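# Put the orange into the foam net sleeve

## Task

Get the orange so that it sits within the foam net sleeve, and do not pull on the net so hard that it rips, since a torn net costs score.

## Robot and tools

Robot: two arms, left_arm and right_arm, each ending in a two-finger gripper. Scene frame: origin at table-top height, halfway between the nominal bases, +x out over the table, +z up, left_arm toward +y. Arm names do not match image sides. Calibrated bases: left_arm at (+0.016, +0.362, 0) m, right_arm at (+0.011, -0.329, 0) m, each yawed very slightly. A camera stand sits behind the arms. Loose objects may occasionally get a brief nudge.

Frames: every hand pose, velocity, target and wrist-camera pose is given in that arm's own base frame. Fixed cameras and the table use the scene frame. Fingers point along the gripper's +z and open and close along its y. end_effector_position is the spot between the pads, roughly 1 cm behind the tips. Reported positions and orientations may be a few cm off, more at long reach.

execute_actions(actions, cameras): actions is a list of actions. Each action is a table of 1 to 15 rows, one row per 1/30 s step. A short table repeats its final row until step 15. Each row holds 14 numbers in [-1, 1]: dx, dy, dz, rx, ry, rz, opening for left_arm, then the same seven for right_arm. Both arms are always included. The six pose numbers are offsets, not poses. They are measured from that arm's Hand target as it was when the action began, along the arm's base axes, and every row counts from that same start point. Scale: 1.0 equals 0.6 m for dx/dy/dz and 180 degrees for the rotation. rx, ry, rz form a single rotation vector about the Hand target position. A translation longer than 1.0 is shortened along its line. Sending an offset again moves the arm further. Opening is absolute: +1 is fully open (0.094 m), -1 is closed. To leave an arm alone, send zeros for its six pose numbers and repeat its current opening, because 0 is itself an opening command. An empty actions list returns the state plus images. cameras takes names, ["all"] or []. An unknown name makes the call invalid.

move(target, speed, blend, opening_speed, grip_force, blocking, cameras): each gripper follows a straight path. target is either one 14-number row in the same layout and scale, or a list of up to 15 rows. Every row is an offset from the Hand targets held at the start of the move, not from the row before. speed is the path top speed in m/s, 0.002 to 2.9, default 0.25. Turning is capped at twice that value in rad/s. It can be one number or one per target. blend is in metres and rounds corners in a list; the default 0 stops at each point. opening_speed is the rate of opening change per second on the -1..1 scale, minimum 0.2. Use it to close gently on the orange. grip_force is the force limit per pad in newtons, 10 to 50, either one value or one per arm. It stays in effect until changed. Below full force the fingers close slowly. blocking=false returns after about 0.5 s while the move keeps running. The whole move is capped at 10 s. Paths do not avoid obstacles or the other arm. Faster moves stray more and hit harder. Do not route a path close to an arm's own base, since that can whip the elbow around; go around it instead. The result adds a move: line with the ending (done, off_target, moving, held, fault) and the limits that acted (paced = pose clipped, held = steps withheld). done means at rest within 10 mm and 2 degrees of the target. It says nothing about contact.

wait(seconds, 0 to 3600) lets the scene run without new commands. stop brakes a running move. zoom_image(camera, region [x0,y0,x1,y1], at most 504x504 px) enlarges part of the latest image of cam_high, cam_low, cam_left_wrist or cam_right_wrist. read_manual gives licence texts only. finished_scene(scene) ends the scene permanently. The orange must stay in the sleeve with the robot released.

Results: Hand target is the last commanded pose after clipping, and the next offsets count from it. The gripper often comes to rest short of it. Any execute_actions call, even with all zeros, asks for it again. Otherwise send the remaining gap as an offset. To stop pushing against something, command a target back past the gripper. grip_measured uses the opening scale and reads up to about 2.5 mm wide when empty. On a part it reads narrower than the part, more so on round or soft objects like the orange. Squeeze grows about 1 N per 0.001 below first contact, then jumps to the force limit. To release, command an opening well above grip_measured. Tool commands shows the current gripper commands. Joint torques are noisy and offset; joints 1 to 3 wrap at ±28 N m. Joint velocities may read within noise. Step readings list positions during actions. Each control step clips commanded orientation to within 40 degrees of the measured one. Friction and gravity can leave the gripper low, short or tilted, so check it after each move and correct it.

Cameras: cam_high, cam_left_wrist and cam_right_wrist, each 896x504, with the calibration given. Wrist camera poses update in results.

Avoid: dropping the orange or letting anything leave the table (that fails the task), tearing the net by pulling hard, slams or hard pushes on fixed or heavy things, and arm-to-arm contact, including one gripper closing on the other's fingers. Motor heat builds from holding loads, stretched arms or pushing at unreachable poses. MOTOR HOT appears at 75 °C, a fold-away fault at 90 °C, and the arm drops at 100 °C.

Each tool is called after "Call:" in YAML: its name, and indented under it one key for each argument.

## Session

Call:
execute_actions:
  actions: []

Scene clock: 0.00 s.
left_arm: end_effector_position=(+0.2739, -0.3063, +0.0857) grip_measured=-0.987 end_effector_quat_wxyz=(+0.264, +0.089, +0.765, -0.581) | right_arm: end_effector_position=(+0.2847, +0.3002, +0.0861) grip_measured=-0.983 end_effector_quat_wxyz=(-0.629, +0.702, -0.324, -0.073)
Joint positions: left_arm=[-0.575 1.849 0.444 1.165 0.671 -0.877 0.001] | right_arm=[0.538 1.843 0.471 1.112 -0.699 -1.193 0.001]
Joint velocities: within noise
Joint torques (N m): no reading
Heat: left arm: 27 °C; right arm: 23 °C.
Hand target: left_arm +0.2757, -0.3072, +0.0901; +0.270, +0.092, +0.761, -0.583 | right_arm +0.2860, +0.3004, +0.0869; -0.630, +0.702, -0.325, -0.071
Tool commands: left_gripper/opening=-1.0 right_gripper/opening=-1.0
camera_calibration:
cam_left_wrist: T_world_to_cam=[[-0.45148, -0.30747, 0.83763, -0.04025], [-0.88972, 0.22621, -0.39652, 0.38886], [-0.06756, -0.92428, -0.3757, -0.14292]] pos_world=[0.31815, -0.23243, 0.13421]
cam_right_wrist: T_world_to_cam=[[0.54689, -0.0186, 0.837, -0.22295], [0.56906, -0.72504, -0.38793, 0.12933], [0.61407, 0.68846, -0.38593, -0.25839]] pos_world=[0.20701, 0.26751, 0.13706]

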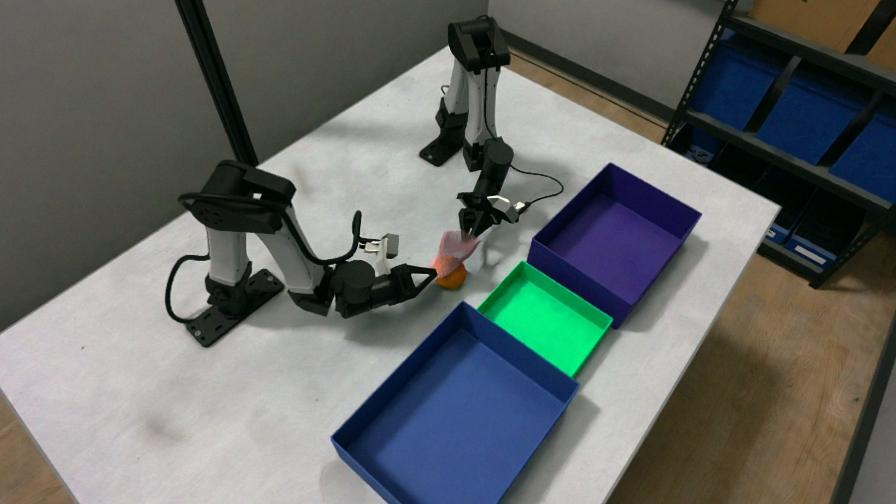

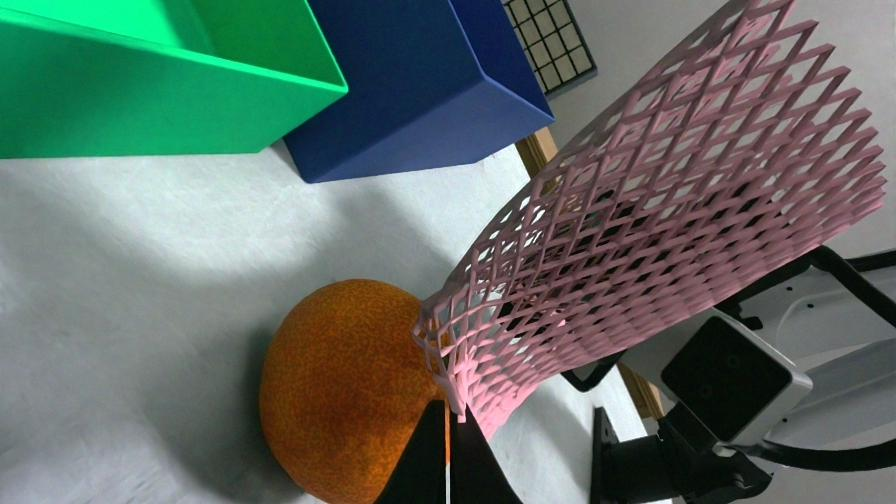

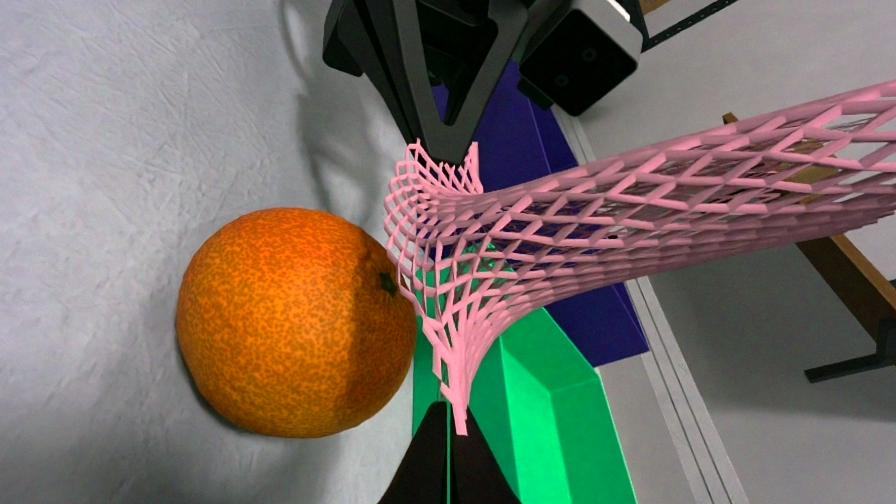

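Call:
move:
  target:
    - [0,0,-0.01,0.158,0.051,0,-1,0,0,-0.01,-0.158,0.052,0,-1]
    - [0,0,-0.07,0.158,0.051,0,-1,0,0,-0.07,-0.158,0.052,0,-1]
    - [0,0.004,-0.1,0.158,0.051,0,-1,0,-0.004,-0.1,-0.158,0.052,0,-1]
    - [-0.008,0.01,-0.13,0.158,0.051,0,-1,-0.008,-0.01,-0.137,-0.158,0.052,0,-1]
  speed: [0.12,0.08,0.06,0.05]
  blend: 0.005
  cameras: ["all"]

Scene clock: 4.93 s.
left_arm: end_effector_position=(+0.2773, -0.3107, +0.0343) grip_measured=-0.987 end_effector_quat_wxyz=(+0.197, +0.115, +0.885, -0.407) | right_arm: end_effector_position=(+0.2876, +0.3047, +0.0273) grip_measured=-0.984 end_effector_quat_wxyz=(-0.441, +0.818, -0.366, -0.043)
Joint positions: left_arm=[-0.651 1.754 0.681 0.346 0.472 -0.607 0.001] | right_arm=[0.619 1.788 0.708 0.323 -0.487 -1.468 0.001]
Joint torques (N m): left_arm=[0.08 -4.82 3.62 1.6 -0.12 0.2] | right_arm=[-0.32 -4.97 3.56 1.4 0.18 0.06]
Heat: left arm: 27 °C; right arm: 24 °C.
Hand target: left_arm +0.2708, -0.3013, +0.0121; +0.178, +0.109, +0.899, -0.384 | right_arm +0.2811, +0.2944, +0.0046; -0.410, +0.827, -0.382, -0.046
Off the commanded pose: left_arm 0.025 m, 4 deg | right_arm 0.026 m, 4 deg.
move: off_target (left_arm, right_arm)
cam_left_wrist: T_world_to_cam=[[-0.37251, -0.63904, 0.67295, -0.11635], [-0.91868, 0.35661, -0.16988, 0.41331], [-0.13142, -0.68151, -0.71991, -0.06112]] pos_world=[0.32832, -0.2634, 0.10452]
cam_right_wrist: T_world_to_cam=[[0.63762, 0.32774, 0.69716, -0.30297], [0.54443, -0.83198, -0.10681, 0.14004], [0.54501, 0.44766, -0.70891, -0.18389]] pos_world=[0.21715, 0.29813, 0.09581]

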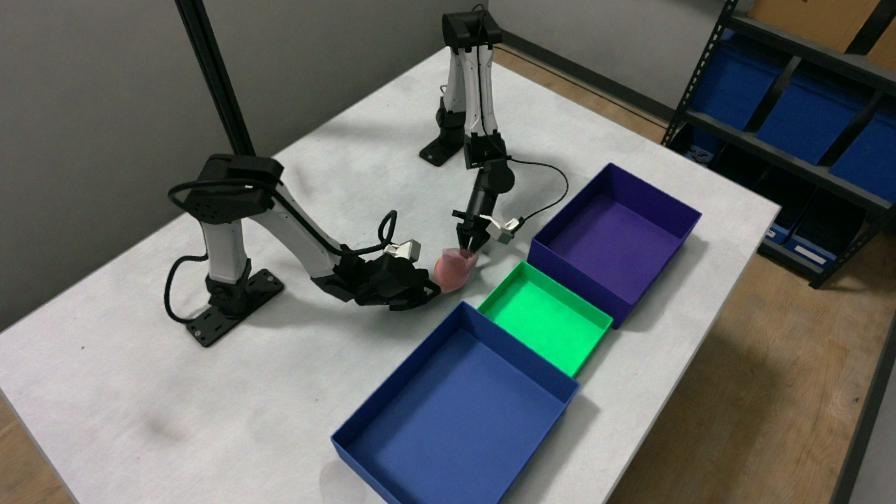

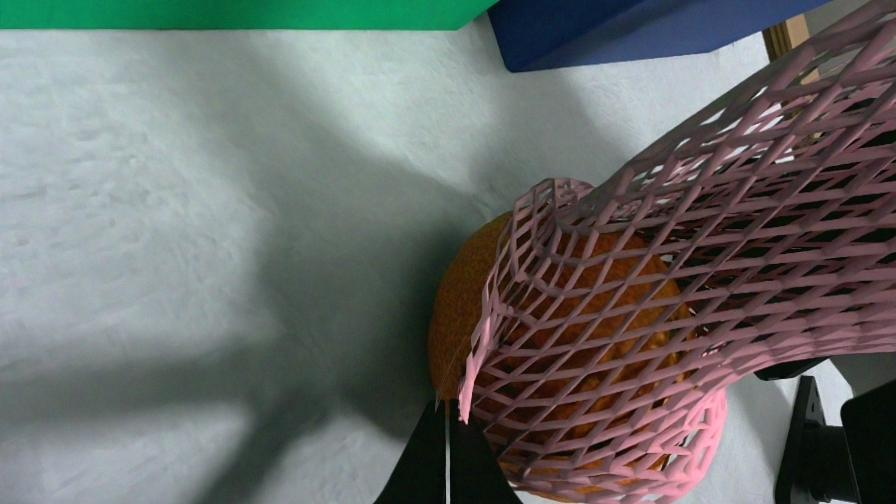

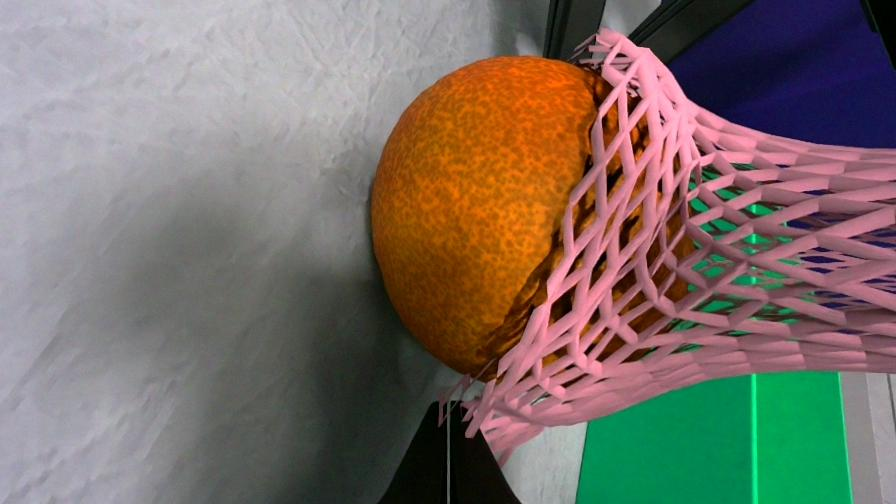

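Call:
move:
  target: [-0.022,0.004,-0.032,0,0,0,-1,-0.022,-0.005,-0.022,0,0,0,-1]
  speed: 0.05
  cameras: ["cam_left_wrist","cam_right_wrist"]

Scene clock: 6.23 s.
left_arm: end_effector_position=(+0.2661, -0.3102, +0.0195) grip_measured=-0.987 end_effector_quat_wxyz=(+0.203, +0.125, +0.878, -0.414) | right_arm: end_effector_position=(+0.2769, +0.3031, +0.0184) grip_measured=-0.984 end_effector_quat_wxyz=(-0.451, +0.817, -0.356, -0.040)
Joint positions: left_arm=[-0.667 1.791 0.609 0.481 0.472 -0.607 0.001] | right_arm=[0.631 1.798 0.641 0.426 -0.487 -1.468 0.001]
Joint torques (N m): left_arm=[-0.39 -4.53 3.15 1.49 -0.3 0.02] | right_arm=[0.21 -4.46 2.86 1.38 0.32 0.19]
Heat: left arm: 27 °C; right arm: 24 °C.
Hand target: left_arm +0.2576, -0.2989, -0.0070; +0.178, +0.109, +0.899, -0.384 | right_arm +0.2680, +0.2913, -0.0086; -0.410, +0.827, -0.382, -0.046
Off the commanded pose: left_arm 0.030 m, 5 deg | right_arm 0.031 m, 6 deg.
move: off_target (left_arm, right_arm)
cam_left_wrist: T_world_to_cam=[[-0.39642, -0.62219, 0.67508, -0.09867], [-0.90913, 0.36838, -0.19434, 0.40194], [-0.12777, -0.69078, -0.71169, -0.07699]] pos_world=[0.31646, -0.26264, 0.08993]
cam_right_wrist: T_world_to_cam=[[0.6192, 0.325, 0.71482, -0.28386], [0.55673, -0.82367, -0.10778, 0.13769], [0.55375, 0.4647, -0.69095, -0.19165]] pos_world=[0.20523, 0.29472, 0.08533]

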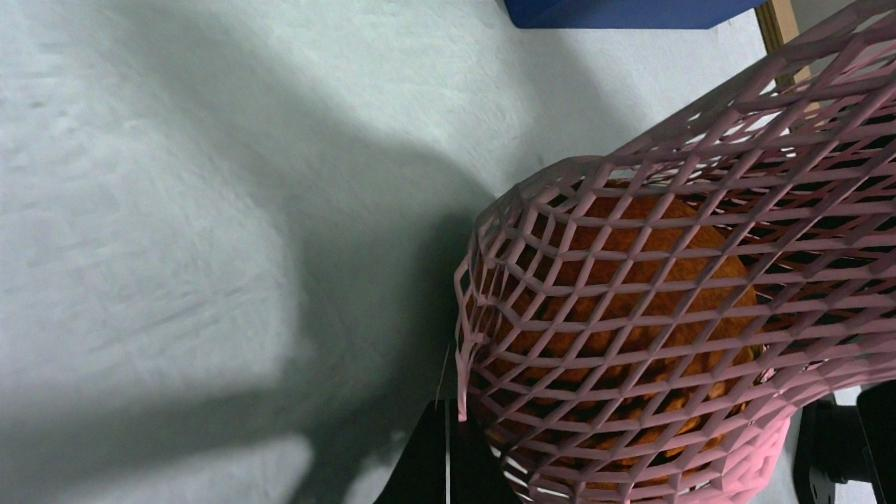

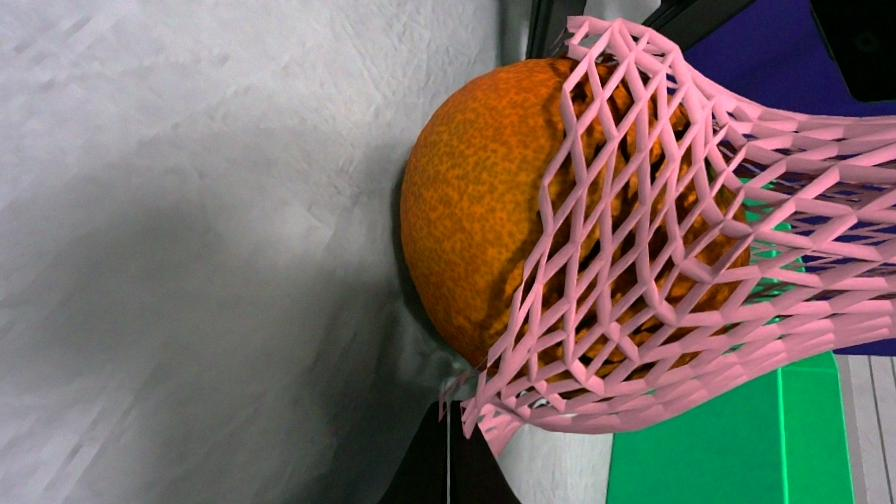

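Call:
move:
  target: [-0.030,0.0,-0.018,0,0,0,-1,-0.030,-0.002,-0.015,0,0,0,-1]
  speed: 0.05
  cameras: ["cam_left_wrist","cam_right_wrist"]

Scene clock: 7.40 s.
left_arm: end_effector_position=(+0.2469, -0.3114, +0.0080) grip_measured=-0.987 end_effector_quat_wxyz=(+0.200, +0.127, +0.878, -0.417) | right_arm: end_effector_position=(+0.2588, +0.3028, +0.0087) grip_measured=-0.984 end_effector_quat_wxyz=(-0.452, +0.818, -0.354, -0.041)
Joint positions: left_arm=[-0.709 1.805 0.538 0.579 0.448 -0.637 0.001] | right_arm=[0.667 1.798 0.567 0.513 -0.464 -1.445 0.001]
Joint torques (N m): left_arm=[-0.39 -4.44 2.82 1.51 -0.36 0.01] | right_arm=[0.32 -4.41 2.59 1.33 0.26 0.26]
Heat: left arm: 27 °C; right arm: 24 °C.
Hand target: left_arm +0.2395, -0.2989, -0.0179; +0.178, +0.109, +0.899, -0.384 | right_arm +0.2499, +0.2902, -0.0176; -0.410, +0.827, -0.382, -0.046
Off the commanded pose: left_arm 0.030 m, 6 deg | right_arm 0.030 m, 6 deg.
move: off_target (left_arm, right_arm)
cam_left_wrist: T_world_to_cam=[[-0.39771, -0.61673, 0.67932, -0.0972], [-0.90748, 0.37359, -0.19212, 0.38384], [-0.1353, -0.69288, -0.70825, -0.08719]] pos_world=[0.29787, -0.26376, 0.07802]
cam_right_wrist: T_world_to_cam=[[0.61571, 0.32716, 0.71685, -0.26543], [0.56142, -0.82049, -0.10776, 0.14443], [0.55291, 0.4688, -0.68885, -0.18916]] pos_world=[0.18693, 0.29402, 0.07553]

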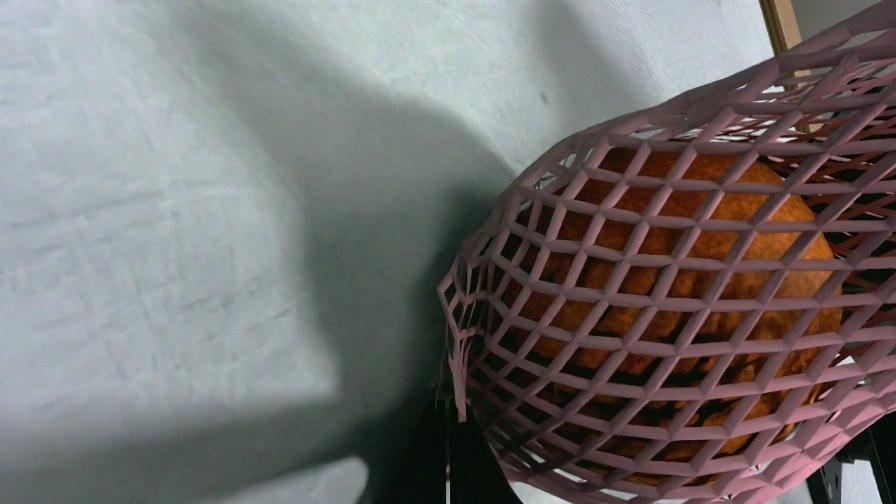

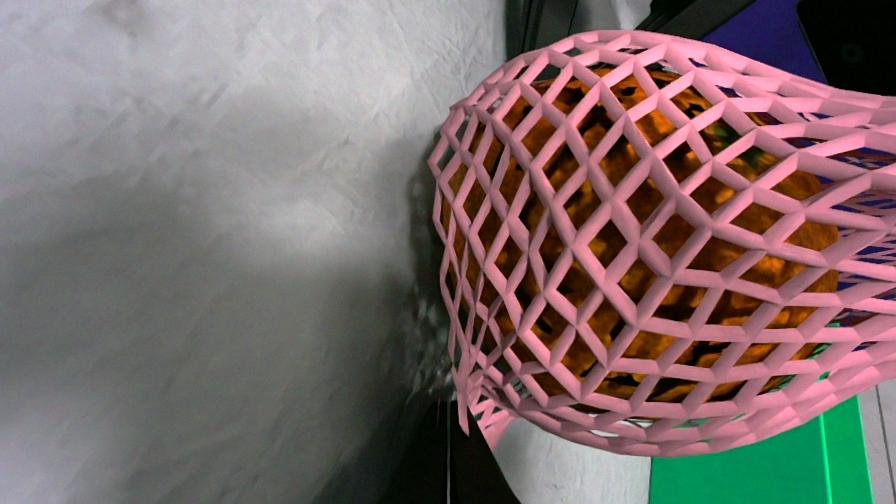

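Call:
move:
  target:
    - [0.012,-0.013,0.056,0,0,0,-1,0.013,0.018,0.056,0,0,0,-1]
  speed: 0.05

Call:
move:
  target: [0,0,0,0,0,0,-0.65,0,0,0,0,0,0,-0.65]
  opening_speed: 0.5

Call:
move:
  target: [-0.03,0.1,0.09,0,0,0,-0.65,-0.03,-0.1,0.09,0,0,0,-0.65]
  speed: 0.12
  cameras: ["all"]

Scene clock: 9.20 s.
left_arm: end_effector_position=(+0.2431, -0.3068, +0.0114) grip_measured=-0.987 end_effector_quat_wxyz=(+0.174, +0.116, +0.895, -0.393) | right_arm: end_effector_position=(+0.2541, +0.3016, +0.0131) grip_measured=-0.984 end_effector_quat_wxyz=(-0.417, +0.827, -0.373, -0.055)
Joint positions: left_arm=[-0.714 1.743 0.58 0.396 0.431 -0.642 0.001] | right_arm=[0.679 1.745 0.622 0.324 -0.445 -1.432 0.001]
Joint torques (N m): left_arm=[-0.38 -8.35 6.24 1.42 -0.22 -0.01] | right_arm=[0.51 -8.02 6.42 1.24 0.28 0.21]
Heat: left arm: 27 °C; right arm: 24 °C.
Hand target: left_arm +0.2469, -0.3067, +0.0158; +0.178, +0.109, +0.899, -0.384 | right_arm +0.2578, +0.3009, +0.0161; -0.410, +0.827, -0.382, -0.046
Off the commanded pose: left_arm 0.006 m, 1 deg | right_arm 0.005 m, 2 deg.
move: done

Scene clock: 10.17 s.
left_arm: end_effector_position=(+0.2433, -0.3063, +0.0130) grip_measured=-0.652 end_effector_quat_wxyz=(+0.176, +0.115, +0.896, -0.392) | right_arm: end_effector_position=(+0.2556, +0.3017, +0.0151) grip_measured=-0.652 end_effector_quat_wxyz=(-0.418, +0.827, -0.373, -0.052)
Joint positions: left_arm=[-0.714 1.735 0.58 0.389 0.428 -0.643 0.016] | right_arm=[0.679 1.74 0.626 0.319 -0.44 -1.431 0.016]
Joint torques (N m): left_arm=[-0.38 -7.56 6.27 1.46 -0.18 0] | right_arm=[0.46 -7.43 6.04 1.33 0.2 0.23]
Heat: left arm: 28 °C; right arm: 24 °C.
Hand target: left_arm +0.2469, -0.3067, +0.0157; +0.178, +0.109, +0.899, -0.384 | right_arm +0.2578, +0.3009, +0.0160; -0.410, +0.827, -0.382, -0.046
Off the commanded pose: left_arm 0.005 m, 1 deg | right_arm 0.003 m, 2 deg.
move: done

Scene clock: 11.83 s.
left_arm: end_effector_position=(+0.2305, -0.2489, +0.0668) grip_measured=-0.652 end_effector_quat_wxyz=(+0.177, +0.106, +0.901, -0.381) | right_arm: end_effector_position=(+0.2416, +0.2427, +0.0677) grip_measured=-0.651 end_effector_quat_wxyz=(-0.406, +0.827, -0.386, -0.044)
Joint positions: left_arm=[-0.577 1.357 0.54 -0.01 0.497 -0.541 0.016] | right_arm=[0.54 1.382 0.586 -0.067 -0.503 -1.539 0.016]
Joint torques (N m): left_arm=[0.58 -5.96 5.55 1.59 0.24 0.16] | right_arm=[-0.84 -5.48 5.52 1.42 -0.2 0.08]
Heat: left arm: 28 °C; right arm: 25 °C.
Hand target: left_arm +0.2288, -0.2467, +0.0697; +0.178, +0.109, +0.899, -0.384 | right_arm +0.2397, +0.2409, +0.0700; -0.410, +0.827, -0.382, -0.046
Off the commanded pose: left_arm 0.004 m, 1 deg | right_arm 0.003 m, 1 deg.
move: done
cam_left_wrist: T_world_to_cam=[[-0.33363, -0.68408, 0.64863, -0.13462], [-0.93018, 0.35066, -0.10862, 0.35084], [-0.15315, -0.63958, -0.75331, 0.01581]] pos_world=[0.28385, -0.20501, 0.13733]
cam_right_wrist: T_world_to_cam=[[0.67476, 0.35735, 0.64575, -0.29425], [0.52158, -0.84993, -0.07467, 0.12554], [0.52216, 0.3872, -0.75989, -0.07876]] pos_world=[0.17419, 0.24235, 0.13953]

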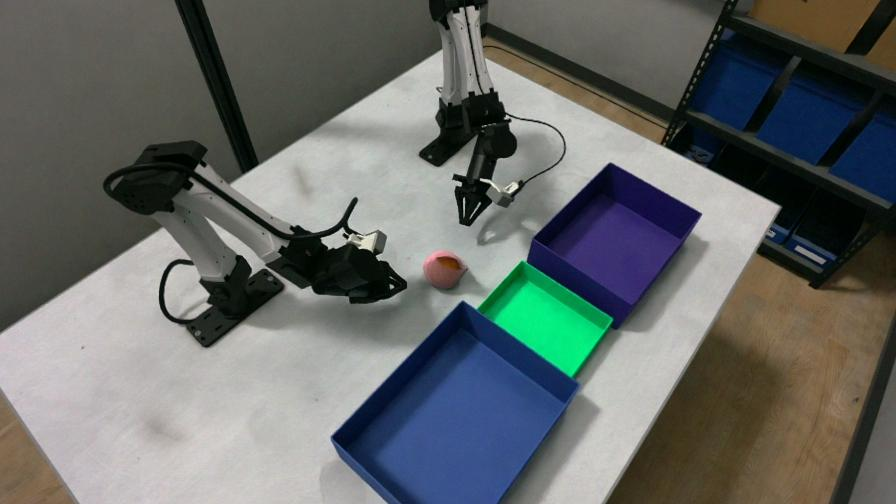

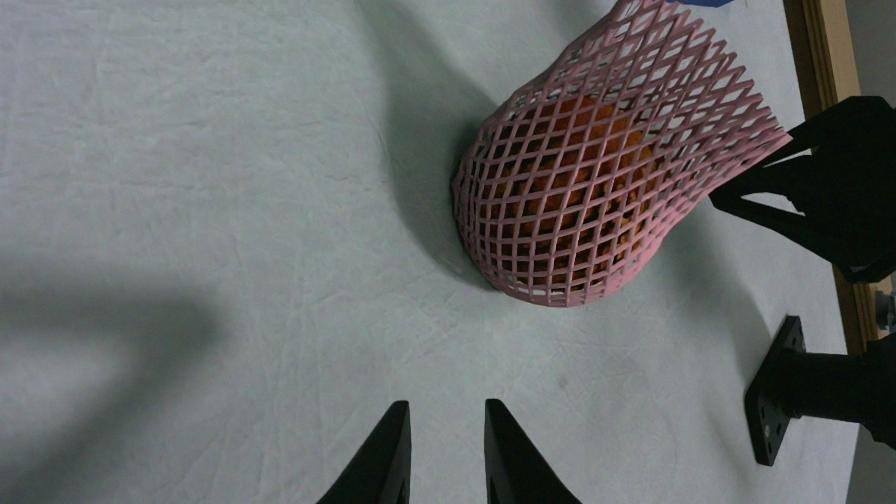

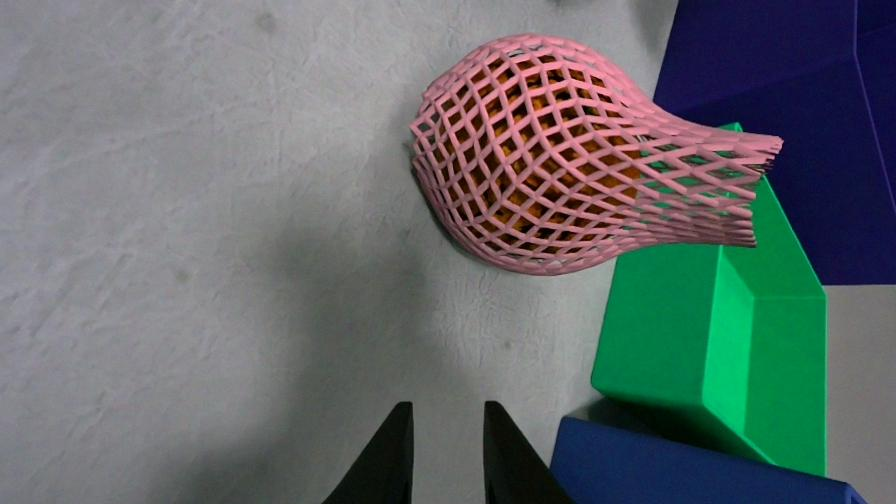

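Call:
finished_scene:
  scene: 2

The scene is finished: the task was done.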